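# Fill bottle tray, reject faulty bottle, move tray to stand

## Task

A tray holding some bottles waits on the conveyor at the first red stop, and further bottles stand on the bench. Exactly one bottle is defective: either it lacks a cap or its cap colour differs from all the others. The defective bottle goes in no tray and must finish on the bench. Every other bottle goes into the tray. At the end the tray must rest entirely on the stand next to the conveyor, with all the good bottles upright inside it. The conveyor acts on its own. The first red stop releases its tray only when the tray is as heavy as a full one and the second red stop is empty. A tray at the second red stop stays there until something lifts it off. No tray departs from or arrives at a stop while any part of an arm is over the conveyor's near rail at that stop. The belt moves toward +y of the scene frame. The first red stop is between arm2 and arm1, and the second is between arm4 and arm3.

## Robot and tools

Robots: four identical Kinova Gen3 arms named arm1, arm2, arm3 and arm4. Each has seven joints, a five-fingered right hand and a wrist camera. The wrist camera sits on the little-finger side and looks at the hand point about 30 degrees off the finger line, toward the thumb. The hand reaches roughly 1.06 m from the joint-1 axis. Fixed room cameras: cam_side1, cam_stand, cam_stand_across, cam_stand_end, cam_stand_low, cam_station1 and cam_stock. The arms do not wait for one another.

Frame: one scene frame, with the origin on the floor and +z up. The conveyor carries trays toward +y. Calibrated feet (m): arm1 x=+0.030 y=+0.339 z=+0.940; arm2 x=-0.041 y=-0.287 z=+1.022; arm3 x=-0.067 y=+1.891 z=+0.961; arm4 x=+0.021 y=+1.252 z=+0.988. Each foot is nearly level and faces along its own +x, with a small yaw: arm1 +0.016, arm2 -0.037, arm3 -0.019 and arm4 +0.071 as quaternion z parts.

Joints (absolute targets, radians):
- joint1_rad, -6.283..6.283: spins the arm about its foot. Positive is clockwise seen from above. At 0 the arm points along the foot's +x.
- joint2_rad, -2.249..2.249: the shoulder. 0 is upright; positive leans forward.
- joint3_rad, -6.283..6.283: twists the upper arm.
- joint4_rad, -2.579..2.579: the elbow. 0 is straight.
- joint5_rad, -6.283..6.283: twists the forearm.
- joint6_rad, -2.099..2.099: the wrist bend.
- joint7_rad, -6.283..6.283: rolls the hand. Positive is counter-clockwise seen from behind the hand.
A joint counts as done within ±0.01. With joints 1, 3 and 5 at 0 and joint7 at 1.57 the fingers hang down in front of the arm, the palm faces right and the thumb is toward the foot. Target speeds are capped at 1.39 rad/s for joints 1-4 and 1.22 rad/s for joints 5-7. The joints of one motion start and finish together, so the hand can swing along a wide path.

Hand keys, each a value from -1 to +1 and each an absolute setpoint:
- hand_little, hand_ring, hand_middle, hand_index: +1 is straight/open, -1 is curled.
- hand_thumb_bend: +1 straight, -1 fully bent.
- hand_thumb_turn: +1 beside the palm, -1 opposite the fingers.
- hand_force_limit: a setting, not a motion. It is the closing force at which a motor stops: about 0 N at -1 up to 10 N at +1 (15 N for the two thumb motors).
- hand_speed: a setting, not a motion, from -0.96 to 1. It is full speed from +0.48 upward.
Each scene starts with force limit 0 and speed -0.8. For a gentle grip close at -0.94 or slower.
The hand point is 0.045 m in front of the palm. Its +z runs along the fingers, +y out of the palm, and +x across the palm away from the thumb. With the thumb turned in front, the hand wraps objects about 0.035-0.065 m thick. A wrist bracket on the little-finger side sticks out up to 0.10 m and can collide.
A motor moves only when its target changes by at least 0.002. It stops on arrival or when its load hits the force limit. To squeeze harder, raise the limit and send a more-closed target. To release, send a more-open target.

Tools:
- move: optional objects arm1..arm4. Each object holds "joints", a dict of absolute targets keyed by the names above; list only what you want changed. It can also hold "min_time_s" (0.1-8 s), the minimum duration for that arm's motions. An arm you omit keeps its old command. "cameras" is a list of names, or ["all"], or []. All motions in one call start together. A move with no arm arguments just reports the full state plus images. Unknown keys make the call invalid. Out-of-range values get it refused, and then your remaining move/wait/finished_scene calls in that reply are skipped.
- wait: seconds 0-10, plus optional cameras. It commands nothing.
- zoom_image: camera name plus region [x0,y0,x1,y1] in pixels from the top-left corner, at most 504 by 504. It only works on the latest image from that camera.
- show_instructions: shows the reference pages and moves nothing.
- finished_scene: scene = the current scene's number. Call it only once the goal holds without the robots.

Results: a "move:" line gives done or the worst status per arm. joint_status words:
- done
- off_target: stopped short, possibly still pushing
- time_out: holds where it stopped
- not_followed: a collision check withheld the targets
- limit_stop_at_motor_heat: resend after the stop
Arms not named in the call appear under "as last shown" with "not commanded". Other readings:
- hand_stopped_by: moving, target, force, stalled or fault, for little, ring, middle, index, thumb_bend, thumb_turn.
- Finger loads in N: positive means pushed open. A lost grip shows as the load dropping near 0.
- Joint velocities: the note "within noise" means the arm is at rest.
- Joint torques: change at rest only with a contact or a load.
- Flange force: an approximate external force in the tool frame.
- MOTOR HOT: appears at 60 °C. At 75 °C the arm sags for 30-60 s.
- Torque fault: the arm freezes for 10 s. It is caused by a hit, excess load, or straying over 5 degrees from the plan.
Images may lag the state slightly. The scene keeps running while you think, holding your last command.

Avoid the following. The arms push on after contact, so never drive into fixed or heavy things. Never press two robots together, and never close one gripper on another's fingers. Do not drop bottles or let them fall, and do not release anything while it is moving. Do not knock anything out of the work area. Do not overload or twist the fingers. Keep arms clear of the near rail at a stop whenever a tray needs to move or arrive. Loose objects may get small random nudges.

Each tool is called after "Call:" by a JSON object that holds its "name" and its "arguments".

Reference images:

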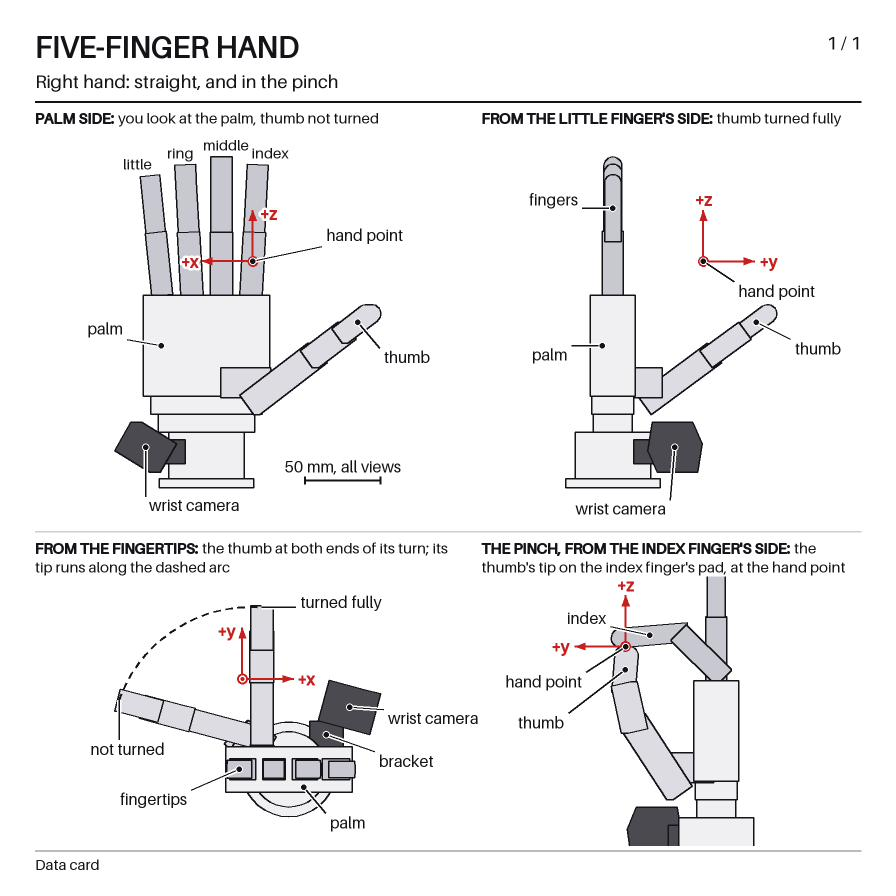

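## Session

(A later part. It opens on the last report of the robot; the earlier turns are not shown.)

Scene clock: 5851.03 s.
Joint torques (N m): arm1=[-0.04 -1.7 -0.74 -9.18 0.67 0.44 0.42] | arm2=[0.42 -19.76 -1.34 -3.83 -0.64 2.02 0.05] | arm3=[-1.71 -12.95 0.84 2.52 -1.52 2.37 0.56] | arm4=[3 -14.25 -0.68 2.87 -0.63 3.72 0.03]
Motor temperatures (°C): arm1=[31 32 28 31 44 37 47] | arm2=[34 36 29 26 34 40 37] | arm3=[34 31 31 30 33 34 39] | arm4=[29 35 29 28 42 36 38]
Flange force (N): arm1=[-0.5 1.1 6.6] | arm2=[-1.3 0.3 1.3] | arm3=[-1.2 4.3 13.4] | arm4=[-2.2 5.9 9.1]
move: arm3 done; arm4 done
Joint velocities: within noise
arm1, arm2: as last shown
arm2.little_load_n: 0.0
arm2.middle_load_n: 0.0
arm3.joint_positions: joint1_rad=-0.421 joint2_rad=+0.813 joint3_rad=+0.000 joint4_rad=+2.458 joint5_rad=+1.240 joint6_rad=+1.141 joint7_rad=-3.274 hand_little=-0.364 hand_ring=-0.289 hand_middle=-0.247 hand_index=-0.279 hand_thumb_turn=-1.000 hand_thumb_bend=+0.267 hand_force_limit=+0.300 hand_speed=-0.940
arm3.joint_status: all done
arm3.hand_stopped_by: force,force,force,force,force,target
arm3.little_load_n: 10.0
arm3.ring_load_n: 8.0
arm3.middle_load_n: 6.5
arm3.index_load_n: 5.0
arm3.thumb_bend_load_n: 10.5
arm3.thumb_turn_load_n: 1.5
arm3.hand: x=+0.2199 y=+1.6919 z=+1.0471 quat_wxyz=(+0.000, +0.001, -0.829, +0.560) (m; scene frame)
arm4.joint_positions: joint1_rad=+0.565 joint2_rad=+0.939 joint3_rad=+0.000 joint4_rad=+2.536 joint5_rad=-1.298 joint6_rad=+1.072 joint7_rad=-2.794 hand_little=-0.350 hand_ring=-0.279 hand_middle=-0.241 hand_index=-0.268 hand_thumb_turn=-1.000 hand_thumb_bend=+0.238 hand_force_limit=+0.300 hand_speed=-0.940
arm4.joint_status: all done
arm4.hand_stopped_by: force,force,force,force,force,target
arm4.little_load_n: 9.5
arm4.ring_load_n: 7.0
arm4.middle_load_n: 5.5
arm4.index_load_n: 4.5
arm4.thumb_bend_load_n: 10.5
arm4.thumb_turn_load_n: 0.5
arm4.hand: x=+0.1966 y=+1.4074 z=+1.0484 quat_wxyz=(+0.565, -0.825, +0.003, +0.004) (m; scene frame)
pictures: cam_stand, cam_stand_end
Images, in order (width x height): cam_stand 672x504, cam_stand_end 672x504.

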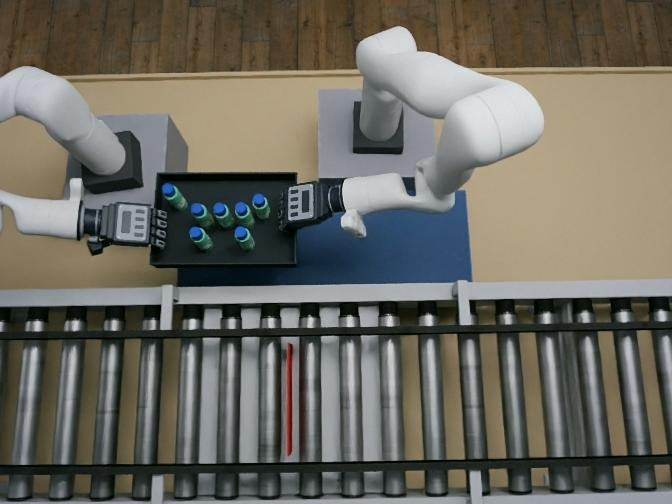

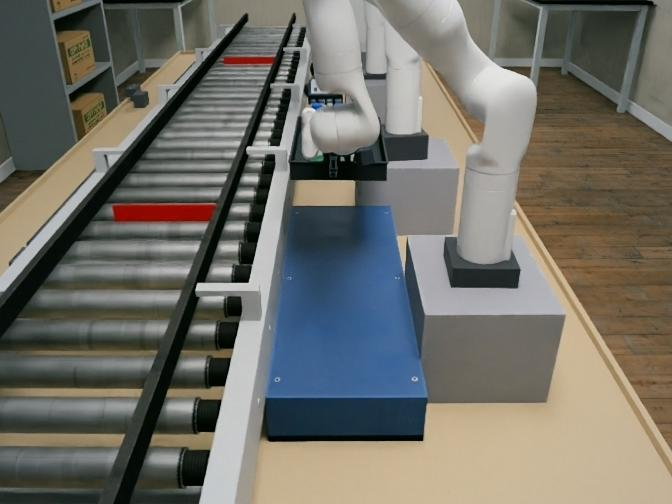

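Call:
{"name": "move", "arguments": {"arm3": {"joints":{"joint1_rad":-0.5382,"joint2_rad":0.9488,"joint3_rad":0,"joint4_rad":2.4000,"joint5_rad":1.1562,"joint6_rad":1.0950,"joint7_rad":-3.3461},"min_time_s":3}, "arm4": {"joints":{"joint1_rad":0.4227,"joint2_rad":1.1219,"joint3_rad":0,"joint4_rad":2.5446,"joint5_rad":-1.5320,"joint6_rad":1.1008,"joint7_rad":-2.5711},"min_time_s":3}, "cameras": ["cam_stand","cam_stand_low"]}}

Scene clock: 5885.00 s.
Joint torques (N m): arm1=[-0.01 -1.71 -0.65 -9.09 0.59 0.46 0.39] | arm2=[0.39 -19.72 -1.28 -3.82 -0.67 2.02 0.04] | arm3=[-2.59 -14.33 -0.26 2.58 -1.49 1.82 0.57] | arm4=[3.51 -15.08 -0.28 4.25 -0.17 3.22 0.03]
Motor temperatures (°C): arm1=[31 32 28 31 44 37 47] | arm2=[34 36 29 26 34 40 37] | arm3=[34 31 31 30 33 34 39] | arm4=[29 34 29 28 42 36 38]
Flange force (N): arm1=[-0.6 0.9 6.4] | arm2=[-1.3 0.2 1.3] | arm3=[-1.4 3.2 16.2] | arm4=[-1.9 4.5 11.0]
move: arm3 done; arm4 done
Joint velocities: within noise
arm1.joint_positions: joint1_rad=+0.600 joint2_rad=-0.324 joint3_rad=+0.000 joint4_rad=+1.600 joint5_rad=+0.000 joint6_rad=+1.900 joint7_rad=+0.200 hand_little=+1.000 hand_ring=+1.000 hand_middle=+0.500 hand_index=+0.500 hand_thumb_turn=-1.000 hand_thumb_bend=+0.600 hand_force_limit=-0.350 hand_speed=-0.880
arm1.joint_status: not commanded
arm1.hand_stopped_by: target,target,target,target,target,target
arm1.little_load_n: 0.0
arm1.ring_load_n: 0.0
arm1.middle_load_n: 0.0
arm1.index_load_n: 0.0
arm1.thumb_bend_load_n: 0.0
arm1.thumb_turn_load_n: 0.0
arm1.hand: x=+0.1046 y=+0.2870 z=+1.3957 quat_wxyz=(+0.010, +0.566, -0.824, -0.015) (m; scene frame)
arm2.joint_positions: joint1_rad=+1.123 joint2_rad=+0.966 joint3_rad=+0.000 joint4_rad=+1.470 joint5_rad=-0.364 joint6_rad=+2.007 joint7_rad=-1.899 hand_little=+1.000 hand_ring=+1.000 hand_middle=+0.700 hand_index=+0.700 hand_thumb_turn=-1.000 hand_thumb_bend=+0.800 hand_force_limit=-0.350 hand_speed=-0.800
arm2.joint_status: not commanded
arm2.hand_stopped_by: target,target,target,target,target,target
arm2.little_load_n: 0.0
arm2.ring_load_n: 0.0
arm2.middle_load_n: 0.0
arm2.index_load_n: 0.0
arm2.thumb_bend_load_n: 0.0
arm2.thumb_turn_load_n: 0.5
arm2.hand: x=+0.1803 y=-0.5014 z=+1.1995 quat_wxyz=(+0.464, -0.565, -0.541, -0.416) (m; scene frame)
arm3.joint_positions: joint1_rad=-0.538 joint2_rad=+0.949 joint3_rad=+0.000 joint4_rad=+2.400 joint5_rad=+1.156 joint6_rad=+1.095 joint7_rad=-3.346 hand_little=-0.364 hand_ring=-0.289 hand_middle=-0.247 hand_index=-0.280 hand_thumb_turn=-1.000 hand_thumb_bend=+0.267 hand_force_limit=+0.300 hand_speed=-0.940
arm3.joint_status: all done
arm3.hand_stopped_by: force,force,force,force,force,target
arm3.little_load_n: 9.5
arm3.ring_load_n: 7.5
arm3.middle_load_n: 6.5
arm3.index_load_n: 4.5
arm3.thumb_bend_load_n: 11.0
arm3.thumb_turn_load_n: 2.5
arm3.hand: x=+0.2199 y=+1.7269 z=+1.0071 quat_wxyz=(+0.000, +0.001, -0.829, +0.560) (m; scene frame)
arm4.joint_positions: joint1_rad=+0.423 joint2_rad=+1.122 joint3_rad=+0.000 joint4_rad=+2.545 joint5_rad=-1.532 joint6_rad=+1.101 joint7_rad=-2.571 hand_little=-0.350 hand_ring=-0.279 hand_middle=-0.241 hand_index=-0.268 hand_thumb_turn=-1.000 hand_thumb_bend=+0.239 hand_force_limit=+0.300 hand_speed=-0.940
arm4.joint_status: all done
arm4.hand_stopped_by: force,force,force,force,force,target
arm4.little_load_n: 8.5
arm4.ring_load_n: 6.5
arm4.middle_load_n: 4.5
arm4.index_load_n: 3.5
arm4.thumb_bend_load_n: 13.5
arm4.thumb_turn_load_n: 1.0
arm4.hand: x=+0.1967 y=+1.4425 z=+1.0080 quat_wxyz=(+0.565, -0.825, +0.003, +0.004) (m; scene frame)
pictures: cam_stand, cam_stand_low
Images, in order (width x height): cam_stand 672x504, cam_stand_low 672x504.

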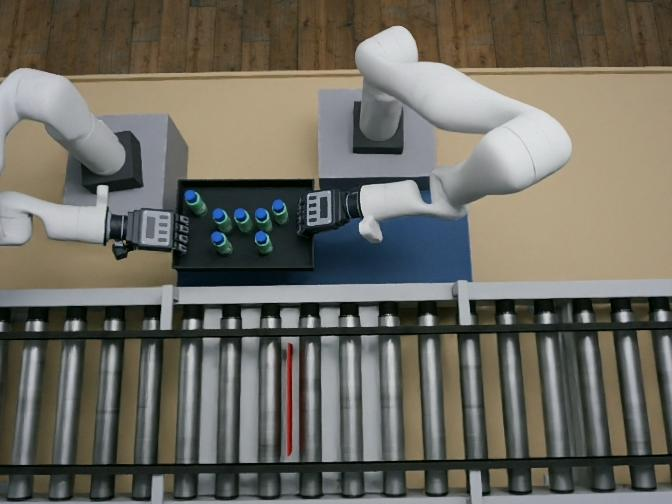

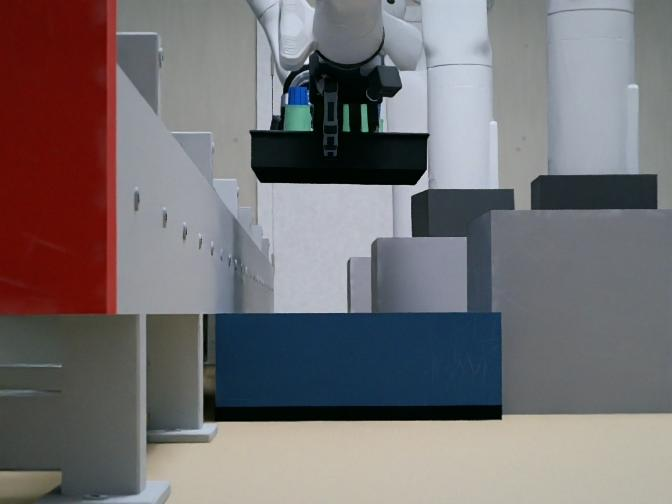

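Call:
{"name": "move", "arguments": {"arm3": {"joints":{"joint1_rad":-0.6562,"joint2_rad":1.0341,"joint3_rad":0,"joint4_rad":2.3167,"joint5_rad":1.0358,"joint6_rad":1.0724,"joint7_rad":-3.3355},"min_time_s":3}, "arm4": {"joints":{"joint1_rad":0.2450,"joint2_rad":1.2568,"joint3_rad":0,"joint4_rad":2.5365,"joint5_rad":-1.7335,"joint6_rad":1.2072,"joint7_rad":-2.4399},"min_time_s":3}, "cameras": ["cam_stand","cam_stand_low"]}}

Scene clock: 5938.97 s.
Joint torques (N m): arm1=[0.07 -1.72 -0.56 -9.12 0.64 0.46 0.41] | arm2=[0.37 -19.7 -1.32 -3.84 -0.66 2 0.07] | arm3=[-4.54 -16.49 -2.72 0.44 -1.04 0.65 0.52] | arm4=[4.86 -15.7 1.82 5.29 -0.33 2.23 0.17]
Motor temperatures (°C): arm1=[31 31 28 31 44 37 47] | arm2=[34 36 29 26 34 40 37] | arm3=[34 31 31 30 33 34 39] | arm4=[29 33 29 28 42 36 38]
Flange force (N): arm1=[-1.0 0.8 6.5] | arm2=[-1.2 0.2 1.3] | arm3=[-1.9 0.4 21.7] | arm4=[-0.8 2.3 17.5]
move: arm3 done; arm4 done
Joint velocities: within noise
arm1, arm2: as last shown
arm3.joint_positions: joint1_rad=-0.656 joint2_rad=+1.034 joint3_rad=+0.000 joint4_rad=+2.317 joint5_rad=+1.036 joint6_rad=+1.072 joint7_rad=-3.336 hand_little=-0.364 hand_ring=-0.289 hand_middle=-0.248 hand_index=-0.280 hand_thumb_turn=-1.000 hand_thumb_bend=+0.267 hand_force_limit=+0.300 hand_speed=-0.940
arm3.joint_status: all done
arm3.hand_stopped_by: force,force,force,force,force,target
arm3.little_load_n: 9.5
arm3.ring_load_n: 8.5
arm3.middle_load_n: 8.0
arm3.index_load_n: 6.5
arm3.thumb_bend_load_n: 10.0
arm3.thumb_turn_load_n: 2.5
arm3.hand: x=+0.2204 y=+1.7671 z=+0.9772 quat_wxyz=(+0.000, +0.001, -0.829, +0.560) (m; scene frame)
arm4.joint_positions: joint1_rad=+0.245 joint2_rad=+1.257 joint3_rad=+0.000 joint4_rad=+2.536 joint5_rad=-1.734 joint6_rad=+1.207 joint7_rad=-2.440 hand_little=-0.350 hand_ring=-0.279 hand_middle=-0.241 hand_index=-0.268 hand_thumb_turn=-1.000 hand_thumb_bend=+0.239 hand_force_limit=+0.300 hand_speed=-0.940
arm4.joint_status: all done
arm4.hand_stopped_by: force,force,force,force,force,target
arm4.little_load_n: 8.5
arm4.ring_load_n: 7.0
arm4.middle_load_n: 5.5
arm4.index_load_n: 5.0
arm4.thumb_bend_load_n: 12.5
arm4.thumb_turn_load_n: 1.0
arm4.hand: x=+0.1963 y=+1.4819 z=+0.9781 quat_wxyz=(+0.565, -0.825, +0.003, +0.004) (m; scene frame)
pictures: cam_stand, cam_stand_low
Images, in order (width x height): cam_stand 672x504, cam_stand_low 672x504.

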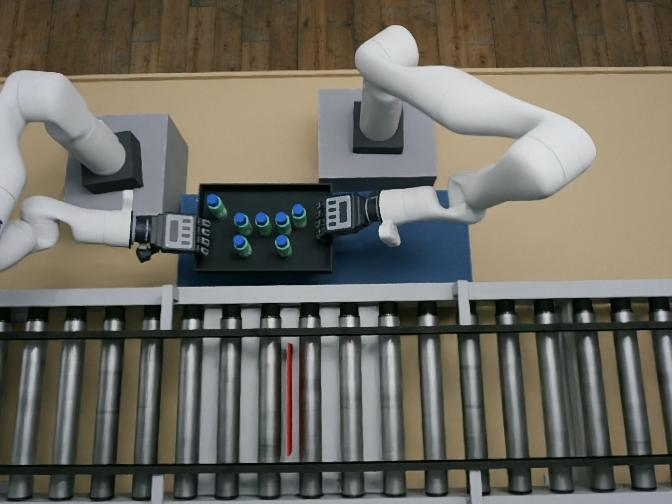

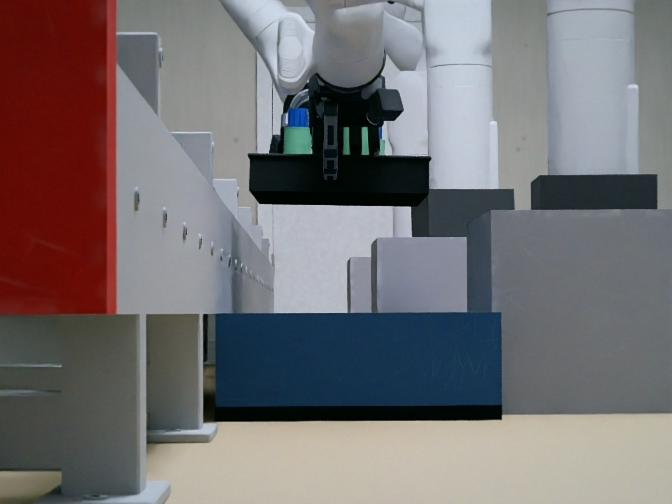

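Call:
{"name": "move", "arguments": {"arm3": {"joints":{"joint1_rad":-0.8028,"joint2_rad":1.1517,"joint3_rad":0,"joint4_rad":2.1835,"joint5_rad":0.8757,"joint6_rad":1.0574,"joint7_rad":-3.3016},"min_time_s":3.5}, "arm4": {"joints":{"joint1_rad":-0.0244,"joint2_rad":1.4213,"joint3_rad":0,"joint4_rad":2.4771,"joint5_rad":-1.9542,"joint6_rad":1.4031,"joint7_rad":-2.3846},"min_time_s":3.5}, "cameras": ["cam_stand","cam_stand_low"]}}

Scene clock: 5999.73 s.
Joint torques (N m): arm1=[-0.03 -1.78 -0.59 -9.06 0.63 0.46 0.42] | arm2=[0.44 -19.78 -1.29 -3.88 -0.67 2 0.07] | arm3=[-3.22 -17.18 -1.04 1.4 -1.07 1.81 0.61] | arm4=[3.54 -15.63 -0.04 6.54 0.49 2.94 0.09]
Motor temperatures (°C): arm1=[31 31 28 31 44 36 47] | arm2=[34 36 29 26 34 40 37] | arm3=[34 30 31 30 33 34 39] | arm4=[29 33 29 28 42 36 38]
Flange force (N): arm1=[-0.9 0.7 6.2] | arm2=[-1.3 0.2 1.4] | arm3=[-1.4 2.0 16.2] | arm4=[-0.4 4.4 12.2]
move: arm3 done; arm4 done
Joint velocities: within noise
arm1, arm2: as last shown
arm3.joint_positions: joint1_rad=-0.803 joint2_rad=+1.152 joint3_rad=+0.000 joint4_rad=+2.183 joint5_rad=+0.876 joint6_rad=+1.057 joint7_rad=-3.302 hand_little=-0.364 hand_ring=-0.289 hand_middle=-0.248 hand_index=-0.280 hand_thumb_turn=-1.000 hand_thumb_bend=+0.267 hand_force_limit=+0.300 hand_speed=-0.940
arm3.joint_status: all done
arm3.hand_stopped_by: force,force,force,force,force,target
arm3.little_load_n: 8.5
arm3.ring_load_n: 7.5
arm3.middle_load_n: 6.5
arm3.index_load_n: 5.5
arm3.thumb_bend_load_n: 11.0
arm3.thumb_turn_load_n: 2.5
arm3.hand: x=+0.2153 y=+1.8219 z=+0.9322 quat_wxyz=(+0.000, +0.001, -0.829, +0.560) (m; scene frame)
arm4.joint_positions: joint1_rad=-0.024 joint2_rad=+1.421 joint3_rad=+0.000 joint4_rad=+2.477 joint5_rad=-1.954 joint6_rad=+1.403 joint7_rad=-2.385 hand_little=-0.350 hand_ring=-0.279 hand_middle=-0.241 hand_index=-0.268 hand_thumb_turn=-1.000 hand_thumb_bend=+0.239 hand_force_limit=+0.300 hand_speed=-0.940
arm4.joint_status: all done
arm4.hand_stopped_by: force,force,force,force,force,target
arm4.little_load_n: 7.5
arm4.ring_load_n: 6.0
arm4.middle_load_n: 4.5
arm4.index_load_n: 4.0
arm4.thumb_bend_load_n: 13.5
arm4.thumb_turn_load_n: 0.5
arm4.hand: x=+0.1915 y=+1.5375 z=+0.9330 quat_wxyz=(+0.565, -0.825, +0.003, +0.004) (m; scene frame)
pictures: cam_stand, cam_stand_low
Images, in order (width x height): cam_stand 672x504, cam_stand_low 672x504.

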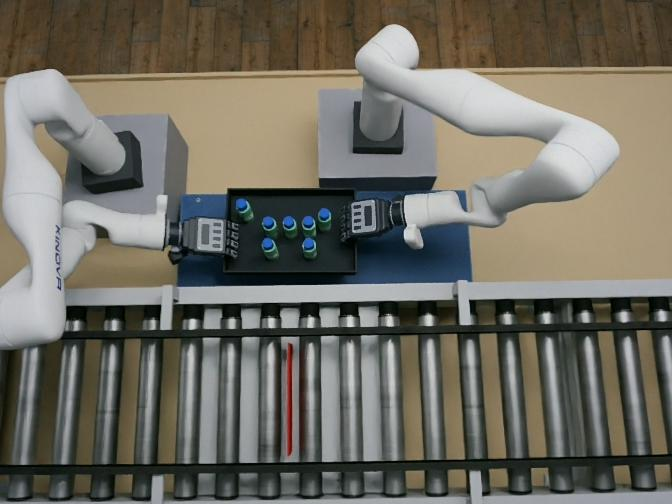

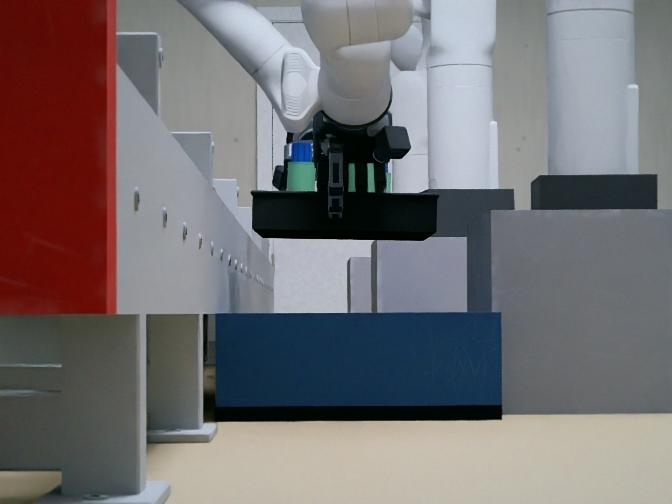

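Call:
{"name": "move", "arguments": {"arm3": {"joints":{"joint1_rad":-0.8943,"joint2_rad":1.2466,"joint3_rad":0,"joint4_rad":2.0373,"joint5_rad":0.7593,"joint6_rad":1.0814,"joint7_rad":-3.2471},"min_time_s":3.5}, "arm4": {"joints":{"joint1_rad":-0.2346,"joint2_rad":1.5111,"joint3_rad":0,"joint4_rad":2.3731,"joint5_rad":-2.1003,"joint6_rad":1.5254,"joint7_rad":-2.4607},"min_time_s":3.5}, "cameras": ["cam_stand","cam_stand_low"]}}

Scene clock: 6042.17 s.
Joint torques (N m): arm1=[-0.1 -1.76 -0.66 -9.12 0.69 0.45 0.42] | arm2=[0.45 -19.75 -1.34 -3.85 -0.68 2.01 0.06] | arm3=[-3.01 -18.64 -1 0.92 -0.88 2.13 0.61] | arm4=[3.28 -15.86 -0.07 6.61 0.53 2.92 0.11]
Motor temperatures (°C): arm1=[31 31 28 31 44 36 47] | arm2=[34 36 29 26 34 40 37] | arm3=[34 30 31 30 33 34 39] | arm4=[29 33 29 28 42 36 38]
Flange force (N): arm1=[-0.7 0.8 6.4] | arm2=[-1.3 0.2 1.4] | arm3=[-1.1 2.3 15.2] | arm4=[0.4 4.7 12.1]
move: arm3 done; arm4 done
Joint velocities: within noise
arm1, arm2: as last shown
arm1.little_load_n: 0.5
arm2.thumb_turn_load_n: 0.0
arm3.joint_positions: joint1_rad=-0.894 joint2_rad=+1.247 joint3_rad=+0.000 joint4_rad=+2.037 joint5_rad=+0.759 joint6_rad=+1.081 joint7_rad=-3.247 hand_little=-0.364 hand_ring=-0.289 hand_middle=-0.248 hand_index=-0.280 hand_thumb_turn=-1.000 hand_thumb_bend=+0.267 hand_force_limit=+0.300 hand_speed=-0.940
arm3.joint_status: all done
arm3.hand_stopped_by: force,force,force,force,force,target
arm3.little_load_n: 7.5
arm3.ring_load_n: 6.5
arm3.middle_load_n: 6.5
arm3.index_load_n: 6.0
arm3.thumb_bend_load_n: 11.0
arm3.thumb_turn_load_n: 2.0
arm3.hand: x=+0.2152 y=+1.8667 z=+0.8923 quat_wxyz=(+0.000, +0.001, -0.829, +0.560) (m; scene frame)
arm4.joint_positions: joint1_rad=-0.235 joint2_rad=+1.511 joint3_rad=+0.000 joint4_rad=+2.373 joint5_rad=-2.100 joint6_rad=+1.525 joint7_rad=-2.461 hand_little=-0.350 hand_ring=-0.279 hand_middle=-0.241 hand_index=-0.268 hand_thumb_turn=-1.000 hand_thumb_bend=+0.239 hand_force_limit=+0.300 hand_speed=-0.940
arm4.joint_status: all done
arm4.hand_stopped_by: force,force,force,force,force,target
arm4.little_load_n: 7.0
arm4.ring_load_n: 5.5
arm4.middle_load_n: 4.5
arm4.index_load_n: 4.5
arm4.thumb_bend_load_n: 13.5
arm4.thumb_turn_load_n: 1.0
arm4.hand: x=+0.1915 y=+1.5825 z=+0.8929 quat_wxyz=(+0.565, -0.825, +0.003, +0.004) (m; scene frame)
pictures: cam_stand, cam_stand_low
Images, in order (width x height): cam_stand 672x504, cam_stand_low 672x504.

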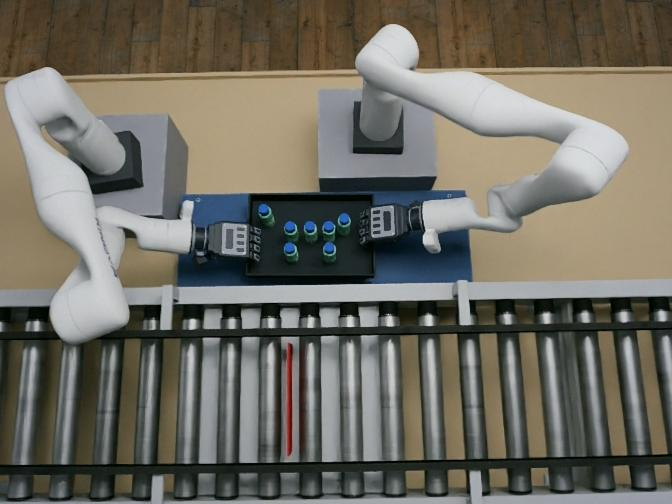

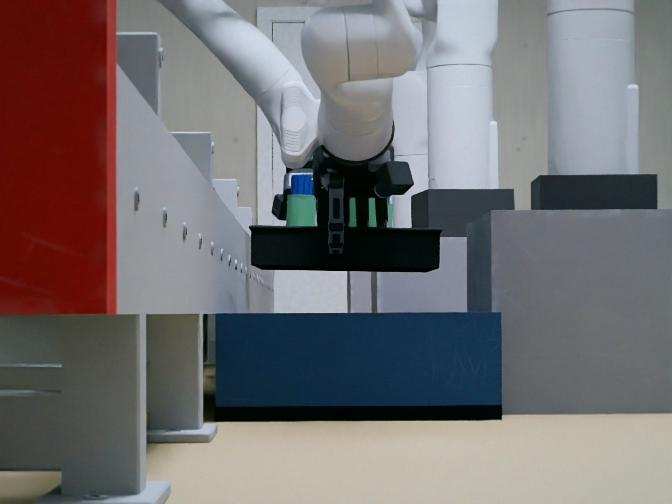

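Call:
{"name": "move", "arguments": {"arm3": {"joints":{"joint1_rad":-0.8947,"joint2_rad":1.3550,"joint3_rad":0,"joint4_rad":1.9671,"joint5_rad":0.7734,"joint6_rad":1.0538,"joint7_rad":-3.2773},"min_time_s":3}, "arm4": {"joints":{"joint1_rad":-0.2312,"joint2_rad":1.6113,"joint3_rad":0,"joint4_rad":2.2736,"joint5_rad":-2.0978,"joint6_rad":1.5238,"joint7_rad":-2.4590},"min_time_s":3}, "cameras": ["cam_stand","cam_stand_low"]}}

Call:
{"name": "zoom_image", "arguments": {"camera": "cam_stand_low", "region": [180, 200, 520, 380]}}

Scene clock: 6081.07 s.
Joint torques (N m): arm1=[0 -1.65 -0.73 -9.12 0.6 0.45 0.41] | arm2=[0.43 -19.75 -1.34 -3.81 -0.68 1.99 0.03] | arm3=[-3.63 -19.85 -1.78 0.63 -0.89 1.72 0.61] | arm4=[3.73 -15.62 0.8 6.89 0.37 2.76 0.06]
Motor temperatures (°C): arm1=[31 31 28 31 44 36 47] | arm2=[34 36 29 26 34 40 37] | arm3=[34 30 31 30 33 34 39] | arm4=[29 33 29 28 42 36 38]
Flange force (N): arm1=[-0.5 1.1 6.5] | arm2=[-1.3 0.2 1.1] | arm3=[-1.4 1.6 17.1] | arm4=[-0.2 4.4 14.3]
move: arm3 done; arm4 done
Joint velocities: within noise
arm1, arm2: as last shown
arm1.little_load_n: 0.0
arm2.thumb_turn_load_n: 0.5
arm3.joint_positions: joint1_rad=-0.895 joint2_rad=+1.355 joint3_rad=+0.000 joint4_rad=+1.967 joint5_rad=+0.773 joint6_rad=+1.054 joint7_rad=-3.277 hand_little=-0.364 hand_ring=-0.289 hand_middle=-0.248 hand_index=-0.280 hand_thumb_turn=-1.000 hand_thumb_bend=+0.267 hand_force_limit=+0.300 hand_speed=-0.940
arm3.joint_status: all done
arm3.hand_stopped_by: force,force,force,force,force,target
arm3.little_load_n: 8.0
arm3.ring_load_n: 7.0
arm3.middle_load_n: 7.0
arm3.index_load_n: 6.0
arm3.thumb_bend_load_n: 10.5
arm3.thumb_turn_load_n: 2.5
arm3.hand: x=+0.2153 y=+1.8670 z=+0.8502 quat_wxyz=(+0.000, +0.001, -0.829, +0.560) (m; scene frame)
arm4.joint_positions: joint1_rad=-0.231 joint2_rad=+1.611 joint3_rad=+0.000 joint4_rad=+2.274 joint5_rad=-2.098 joint6_rad=+1.524 joint7_rad=-2.459 hand_little=-0.350 hand_ring=-0.279 hand_middle=-0.241 hand_index=-0.268 hand_thumb_turn=-1.000 hand_thumb_bend=+0.239 hand_force_limit=+0.300 hand_speed=-0.940
arm4.joint_status: all done
arm4.hand_stopped_by: force,force,force,force,force,target
arm4.little_load_n: 7.5
arm4.ring_load_n: 6.0
arm4.middle_load_n: 5.0
arm4.index_load_n: 4.5
arm4.thumb_bend_load_n: 13.5
arm4.thumb_turn_load_n: 1.0
arm4.hand: x=+0.1915 y=+1.5825 z=+0.8510 quat_wxyz=(+0.565, -0.825, +0.003, +0.004) (m; scene frame)
pictures: cam_stand, cam_stand_low
Images, in order (width x height): cam_stand 672x504, cam_stand_low 672x504.

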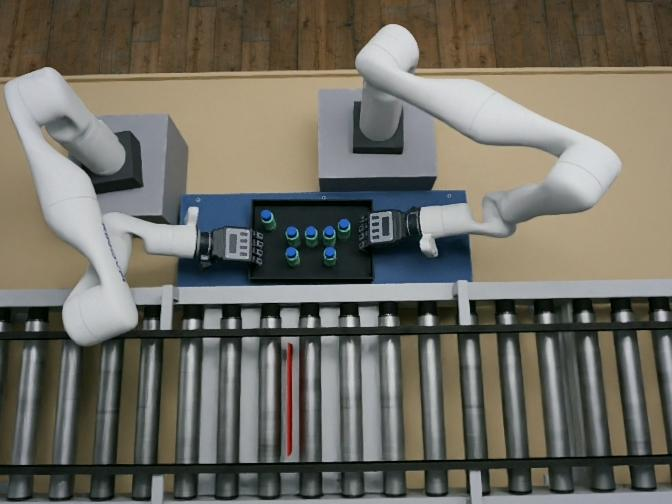

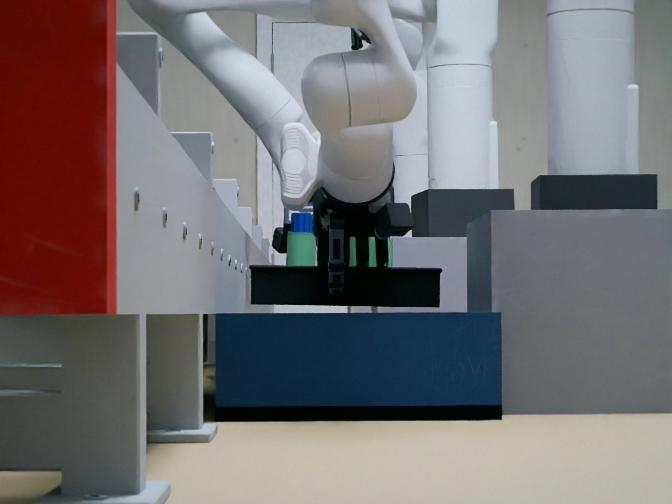

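Scaled by 1.482 from the camera's 672x504 image, which has a finer 960x720 frame.

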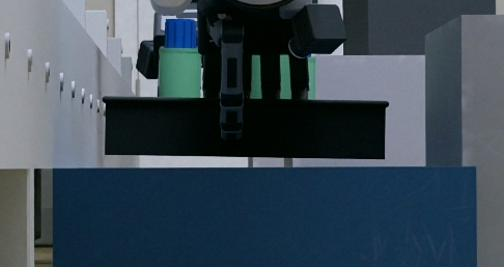

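Call:
{"name": "move", "arguments": {"arm3": {"joints":{"joint1_rad":-0.8947,"joint2_rad":1.3676,"joint3_rad":0,"joint4_rad":1.9579,"joint5_rad":0.7748,"joint6_rad":1.0513,"joint7_rad":-3.2801},"min_time_s":1.5}, "arm4": {"joints":{"joint1_rad":-0.2308,"joint2_rad":1.6226,"joint3_rad":0,"joint4_rad":2.2611,"joint5_rad":-2.0975,"joint6_rad":1.5230,"joint7_rad":-2.4598},"min_time_s":1.5}, "cameras": ["cam_stand_low"]}}

Call:
{"name": "zoom_image", "arguments": {"camera": "cam_stand_low", "region": [180, 200, 520, 380]}}

Scene clock: 6128.70 s.
Joint torques (N m): arm1=[0.04 -1.63 -0.73 -9.14 0.62 0.47 0.37] | arm2=[0.47 -19.76 -1.3 -3.86 -0.67 1.97 0.03] | arm3=[-3.64 -19.93 -1.87 0.57 -0.88 1.62 0.57] | arm4=[3.74 -15.48 0.94 6.9 0.26 2.68 0.08]
Motor temperatures (°C): arm1=[31 31 28 31 44 36 47] | arm2=[34 36 29 26 34 40 37] | arm3=[34 30 31 30 33 34 39] | arm4=[29 33 29 28 42 36 38]
Flange force (N): arm1=[-0.4 1.2 6.6] | arm2=[-1.2 0.3 1.3] | arm3=[-1.5 1.4 17.0] | arm4=[-0.1 4.1 14.3]
move: arm3 done; arm4 done
Joint velocities: within noise
arm1, arm2: as last shown
arm2.thumb_turn_load_n: 0.0
arm3.joint_positions: joint1_rad=-0.895 joint2_rad=+1.368 joint3_rad=+0.000 joint4_rad=+1.958 joint5_rad=+0.775 joint6_rad=+1.051 joint7_rad=-3.280 hand_little=-0.364 hand_ring=-0.289 hand_middle=-0.248 hand_index=-0.280 hand_thumb_turn=-1.000 hand_thumb_bend=+0.267 hand_force_limit=+0.300 hand_speed=-0.940
arm3.joint_status: all done
arm3.hand_stopped_by: force,force,force,force,force,target
arm3.little_load_n: 8.0
arm3.ring_load_n: 7.0
arm3.middle_load_n: 7.0
arm3.index_load_n: 6.5
arm3.thumb_bend_load_n: 10.5
arm3.thumb_turn_load_n: 2.5
arm3.hand: x=+0.2153 y=+1.8671 z=+0.8452 quat_wxyz=(+0.000, +0.001, -0.829, +0.560) (m; scene frame)
arm4.joint_positions: joint1_rad=-0.231 joint2_rad=+1.623 joint3_rad=+0.000 joint4_rad=+2.261 joint5_rad=-2.097 joint6_rad=+1.523 joint7_rad=-2.460 hand_little=-0.350 hand_ring=-0.279 hand_middle=-0.241 hand_index=-0.268 hand_thumb_turn=-1.000 hand_thumb_bend=+0.239 hand_force_limit=+0.300 hand_speed=-0.940
arm4.joint_status: all done
arm4.hand_stopped_by: force,force,force,force,force,target
arm4.little_load_n: 7.5
arm4.ring_load_n: 6.0
arm4.middle_load_n: 5.0
arm4.index_load_n: 4.5
arm4.thumb_bend_load_n: 13.0
arm4.thumb_turn_load_n: 0.5
arm4.hand: x=+0.1916 y=+1.5825 z=+0.8460 quat_wxyz=(+0.565, -0.825, +0.003, +0.004) (m; scene frame)
pictures: cam_stand_low
Images, in order (width x height): cam_stand_low 672x504.

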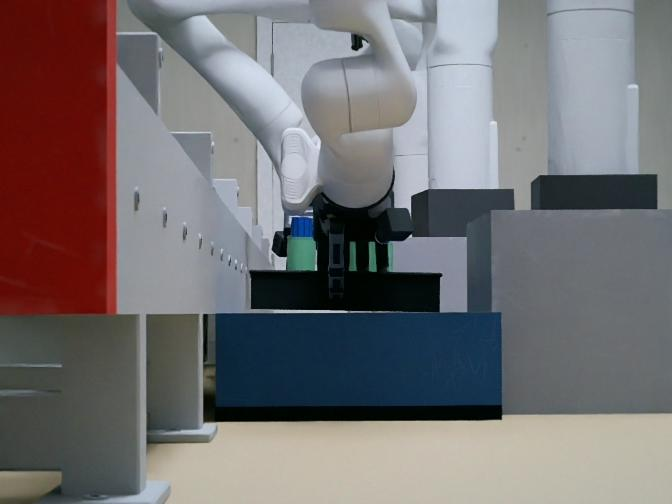

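Scaled by 1.482 from the camera's 672x504 image, which has a finer 960x720 frame.

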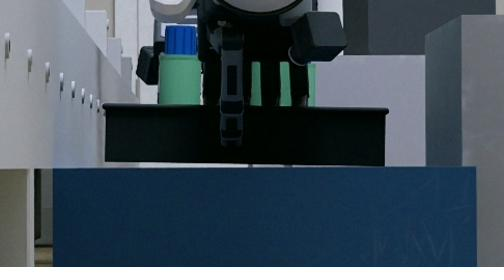

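Call:
{"name": "move", "arguments": {"arm3": {"joints":{"joint1_rad":-0.8947,"joint2_rad":1.3752,"joint3_rad":0,"joint4_rad":1.9524,"joint5_rad":0.7756,"joint6_rad":1.0499,"joint7_rad":-3.2817},"min_time_s":1.5}, "arm4": {"joints":{"joint1_rad":-0.2306,"joint2_rad":1.6294,"joint3_rad":0,"joint4_rad":2.2537,"joint5_rad":-2.0973,"joint6_rad":1.5225,"joint7_rad":-2.4604},"min_time_s":1.5}, "cameras": ["cam_stand_low"]}}

Call:
{"name": "zoom_image", "arguments": {"camera": "cam_stand_low", "region": [220, 250, 480, 350]}}

Scene clock: 6146.10 s.
Joint torques (N m): arm1=[0.03 -1.61 -0.61 -9.21 0.63 0.46 0.39] | arm2=[0.45 -19.72 -1.29 -3.83 -0.63 1.99 0.03] | arm3=[-2.87 -16.9 -3.72 -1.88 -1.03 -1.69 0.13] | arm4=[3.05 -16.12 0.11 6.41 0.64 3.01 0.5]
Motor temperatures (°C): arm1=[31 31 28 31 44 36 47] | arm2=[34 36 29 26 34 40 37] | arm3=[34 30 31 30 33 34 39] | arm4=[29 33 29 28 42 36 38]
Flange force (N): arm1=[-0.9 1.2 6.8] | arm2=[-1.2 0.3 1.3] | arm3=[-3.3 -10.6 9.1] | arm4=[0.6 5.3 12.4]
move: arm3 done; arm4 done
Joint velocities: within noise
arm1, arm2: as last shown
arm2.thumb_turn_load_n: 0.5
arm3.joint_positions: joint1_rad=-0.895 joint2_rad=+1.375 joint3_rad=+0.000 joint4_rad=+1.952 joint5_rad=+0.776 joint6_rad=+1.050 joint7_rad=-3.282 hand_little=-0.364 hand_ring=-0.289 hand_middle=-0.248 hand_index=-0.280 hand_thumb_turn=-1.000 hand_thumb_bend=+0.267 hand_force_limit=+0.300 hand_speed=-0.940
arm3.joint_status: all done
arm3.hand_stopped_by: force,force,force,force,force,target
arm3.little_load_n: 4.5
arm3.ring_load_n: 4.0
arm3.middle_load_n: 4.5
arm3.index_load_n: 5.5
arm3.thumb_bend_load_n: 12.0
arm3.thumb_turn_load_n: 2.5
arm3.hand: x=+0.2153 y=+1.8670 z=+0.8422 quat_wxyz=(+0.000, +0.001, -0.829, +0.560) (m; scene frame)
arm4.joint_positions: joint1_rad=-0.231 joint2_rad=+1.629 joint3_rad=+0.000 joint4_rad=+2.254 joint5_rad=-2.097 joint6_rad=+1.522 joint7_rad=-2.460 hand_little=-0.350 hand_ring=-0.279 hand_middle=-0.241 hand_index=-0.268 hand_thumb_turn=-1.000 hand_thumb_bend=+0.239 hand_force_limit=+0.300 hand_speed=-0.940
arm4.joint_status: all done
arm4.hand_stopped_by: force,force,force,force,force,target
arm4.little_load_n: 7.5
arm4.ring_load_n: 6.0
arm4.middle_load_n: 5.0
arm4.index_load_n: 4.5
arm4.thumb_bend_load_n: 12.5
arm4.thumb_turn_load_n: 1.5
arm4.hand: x=+0.1915 y=+1.5825 z=+0.8430 quat_wxyz=(+0.565, -0.825, +0.003, +0.004) (m; scene frame)
pictures: cam_stand_low
Images, in order (width x height): cam_stand_low 672x504.

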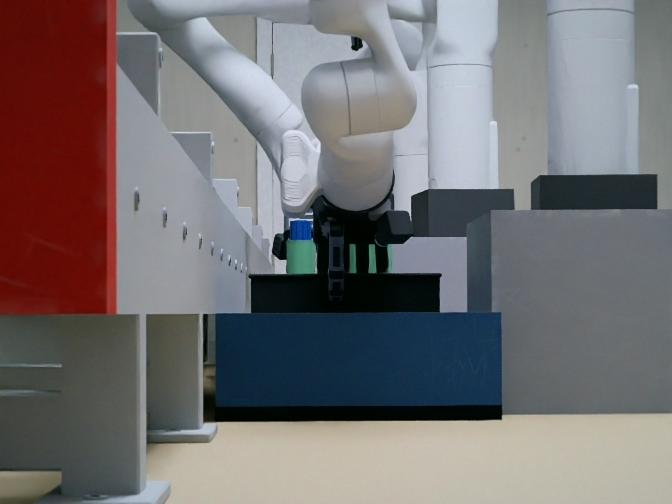

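Scaled by 1.938 from the camera's 672x504 image, which has a finer 960x720 frame.

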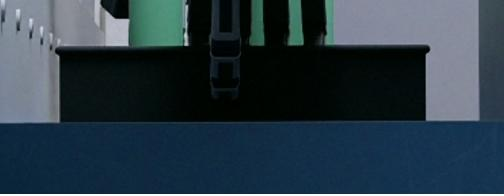

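Call:
{"name": "move", "arguments": {"arm4": {"joints":{"joint1_rad":-0.2305,"joint2_rad":1.6339,"joint3_rad":0,"joint4_rad":2.2487,"joint5_rad":-2.0971,"joint6_rad":1.5222,"joint7_rad":-2.4607},"min_time_s":1.5}, "cameras": ["cam_stand_low","cam_stand"]}}

Call:
{"name": "zoom_image", "arguments": {"camera": "cam_stand", "region": [170, 170, 480, 300]}}

Scene clock: 6154.73 s.
Joint torques (N m): arm1=[0 -1.58 -0.6 -9.2 0.72 0.4 0.39] | arm2=[0.41 -19.76 -1.31 -3.81 -0.66 2 0.08] | arm3=[-2.78 -17.13 -3.05 -2.23 -0.75 -1.6 0.11] | arm4=[1.88 -12.92 0.77 3.85 -1.09 1.07 0.34]
Motor temperatures (°C): arm1=[31 31 28 31 44 36 47] | arm2=[34 36 29 26 34 40 37] | arm3=[34 30 31 30 33 34 39] | arm4=[29 33 29 28 42 36 38]
Flange force (N): arm1=[-1.0 1.3 6.7] | arm2=[-1.3 0.3 1.1] | arm3=[-1.6 -10.6 8.7] | arm4=[0.1 -5.0 0.9]
move: arm4 done
Joint velocities: within noise
arm1, arm2, arm3: as last shown
arm3.little_load_n: 5.0
arm3.ring_load_n: 4.5
arm3.index_load_n: 6.0
arm4.joint_positions: joint1_rad=-0.230 joint2_rad=+1.634 joint3_rad=+0.000 joint4_rad=+2.249 joint5_rad=-2.097 joint6_rad=+1.522 joint7_rad=-2.461 hand_little=-0.350 hand_ring=-0.279 hand_middle=-0.241 hand_index=-0.268 hand_thumb_turn=-1.000 hand_thumb_bend=+0.239 hand_force_limit=+0.300 hand_speed=-0.940
arm4.joint_status: all done
arm4.hand_stopped_by: force,force,force,force,force,target
arm4.little_load_n: 6.0
arm4.ring_load_n: 4.5
arm4.middle_load_n: 4.0
arm4.index_load_n: 3.5
arm4.thumb_bend_load_n: 12.0
arm4.thumb_turn_load_n: 1.5
arm4.hand: x=+0.1914 y=+1.5825 z=+0.8410 quat_wxyz=(+0.565, -0.825, +0.003, +0.004) (m; scene frame)
pictures: cam_stand, cam_stand_low
Images, in order (width x height): cam_stand 672x504, cam_stand_low 672x504.

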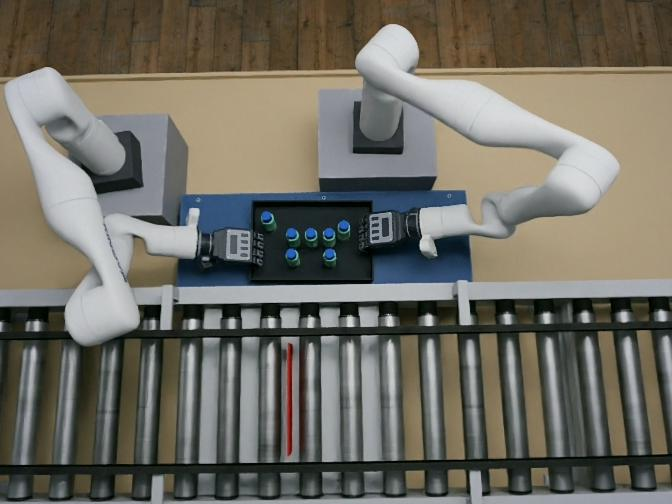

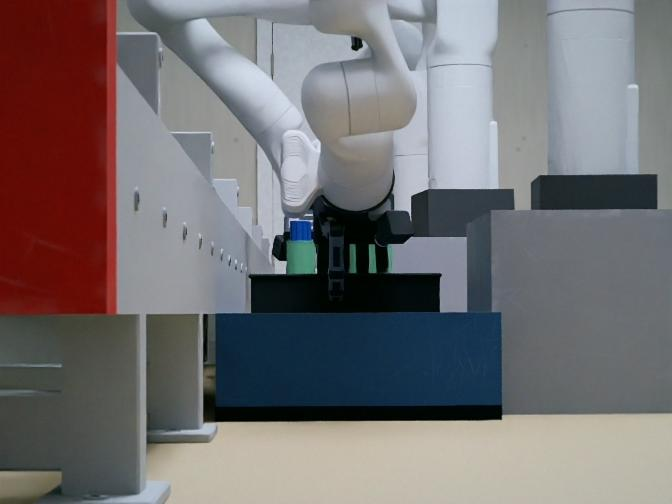

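Scaled by 1.626 from the camera's 672x504 image, which has a finer 960x720 frame.

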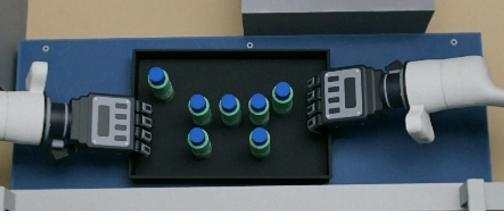

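Call:
{"name": "move", "arguments": {"arm3": {"joints":{"hand_index":-0.12,"hand_middle":-0.1,"hand_ring":-0.13,"hand_little":-0.2,"hand_thumb_bend":0.32}}, "arm4": {"joints":{"hand_index":-0.12,"hand_middle":-0.1,"hand_ring":-0.13,"hand_little":-0.2,"hand_thumb_bend":0.32}}, "cameras": ["cam_stand_low","cam_stand"]}}

Call:
{"name": "zoom_image", "arguments": {"camera": "cam_stand", "region": [170, 170, 480, 300]}}

Scene clock: 6183.87 s.
Joint torques (N m): arm1=[-0.11 -1.72 -0.59 -9.11 0.66 0.42 0.38] | arm2=[0.38 -19.72 -1.37 -3.86 -0.65 1.99 0.03] | arm3=[-0.51 -15.66 1.73 2.69 -0.26 2.28 0.3] | arm4=[0 -14.29 -2.52 5.17 1.29 2.23 0.06]
Motor temperatures (°C): arm1=[31 31 28 31 44 36 47] | arm2=[34 36 29 26 34 40 37] | arm3=[34 30 31 30 33 34 39] | arm4=[29 32 29 28 42 36 38]
Flange force (N): arm1=[-0.8 0.9 6.3] | arm2=[-1.2 0.1 1.3] | arm3=[1.1 -0.3 2.4] | arm4=[2.4 2.3 0.0]
move: arm3 done; arm4 done
Joint velocities: within noise
arm1.joint_positions: joint1_rad=+0.600 joint2_rad=-0.324 joint3_rad=+0.000 joint4_rad=+1.600 joint5_rad=+0.000 joint6_rad=+1.900 joint7_rad=+0.200 hand_little=+1.000 hand_ring=+1.000 hand_middle=+0.500 hand_index=+0.500 hand_thumb_turn=-1.000 hand_thumb_bend=+0.600 hand_force_limit=-0.350 hand_speed=-0.880
arm1.joint_status: not commanded
arm1.hand_stopped_by: target,target,target,target,target,target
arm1.little_load_n: 0.0
arm1.ring_load_n: 0.5
arm1.middle_load_n: 0.0
arm1.index_load_n: 0.0
arm1.thumb_bend_load_n: 0.0
arm1.thumb_turn_load_n: 0.0
arm1.hand: x=+0.1046 y=+0.2870 z=+1.3957 quat_wxyz=(+0.010, +0.566, -0.824, -0.015) (m; scene frame)
arm2.joint_positions: joint1_rad=+1.123 joint2_rad=+0.966 joint3_rad=+0.000 joint4_rad=+1.470 joint5_rad=-0.364 joint6_rad=+2.007 joint7_rad=-1.899 hand_little=+1.000 hand_ring=+1.000 hand_middle=+0.700 hand_index=+0.700 hand_thumb_turn=-1.000 hand_thumb_bend=+0.800 hand_force_limit=-0.350 hand_speed=-0.800
arm2.joint_status: not commanded
arm2.hand_stopped_by: target,target,target,target,target,target
arm2.little_load_n: 0.0
arm2.ring_load_n: 0.0
arm2.middle_load_n: 0.0
arm2.index_load_n: 0.0
arm2.thumb_bend_load_n: 0.0
arm2.thumb_turn_load_n: 0.5
arm2.hand: x=+0.1803 y=-0.5014 z=+1.1995 quat_wxyz=(+0.464, -0.565, -0.541, -0.416) (m; scene frame)
arm3.joint_positions: joint1_rad=-0.895 joint2_rad=+1.375 joint3_rad=+0.000 joint4_rad=+1.952 joint5_rad=+0.776 joint6_rad=+1.050 joint7_rad=-3.282 hand_little=-0.200 hand_ring=-0.130 hand_middle=-0.100 hand_index=-0.120 hand_thumb_turn=-1.000 hand_thumb_bend=+0.320 hand_force_limit=+0.300 hand_speed=-0.940
arm3.joint_status: all done
arm3.hand_stopped_by: target,target,target,target,target,target
arm3.little_load_n: 0.0
arm3.ring_load_n: -0.5
arm3.middle_load_n: 0.0
arm3.index_load_n: 0.0
arm3.thumb_bend_load_n: 0.0
arm3.thumb_turn_load_n: 0.0
arm3.hand: x=+0.2153 y=+1.8670 z=+0.8422 quat_wxyz=(+0.000, +0.001, -0.829, +0.560) (m; scene frame)
arm4.joint_positions: joint1_rad=-0.231 joint2_rad=+1.634 joint3_rad=+0.000 joint4_rad=+2.249 joint5_rad=-2.097 joint6_rad=+1.522 joint7_rad=-2.461 hand_little=-0.200 hand_ring=-0.130 hand_middle=-0.100 hand_index=-0.120 hand_thumb_turn=-1.000 hand_thumb_bend=+0.320 hand_force_limit=+0.300 hand_speed=-0.940
arm4.joint_status: all done
arm4.hand_stopped_by: target,target,target,target,target,target
arm4.little_load_n: 0.0
arm4.ring_load_n: 0.0
arm4.middle_load_n: 0.0
arm4.index_load_n: 0.0
arm4.thumb_bend_load_n: 0.0
arm4.thumb_turn_load_n: 0.0
arm4.hand: x=+0.1914 y=+1.5825 z=+0.8410 quat_wxyz=(+0.565, -0.825, +0.003, +0.004) (m; scene frame)
pictures: cam_stand, cam_stand_low
Images, in order (width x height): cam_stand 672x504, cam_stand_low 672x504.

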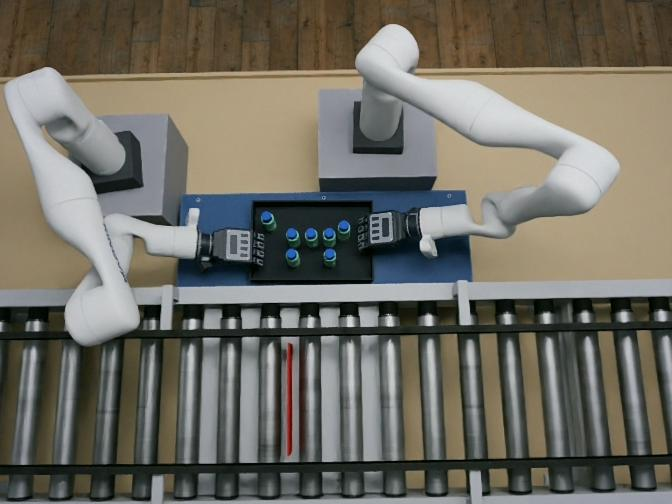

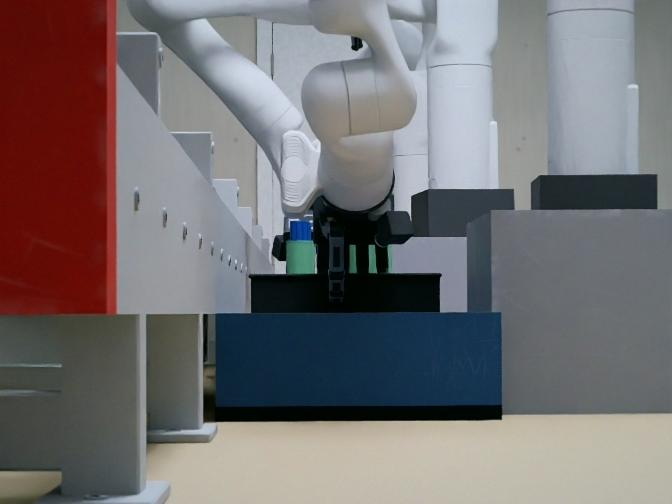

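Scaled by 1.626 from the camera's 672x504 image, which has a finer 960x720 frame.

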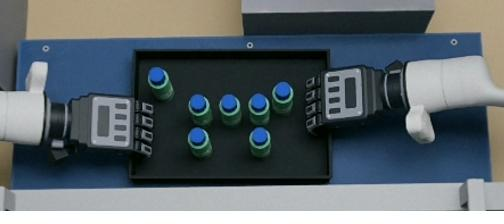

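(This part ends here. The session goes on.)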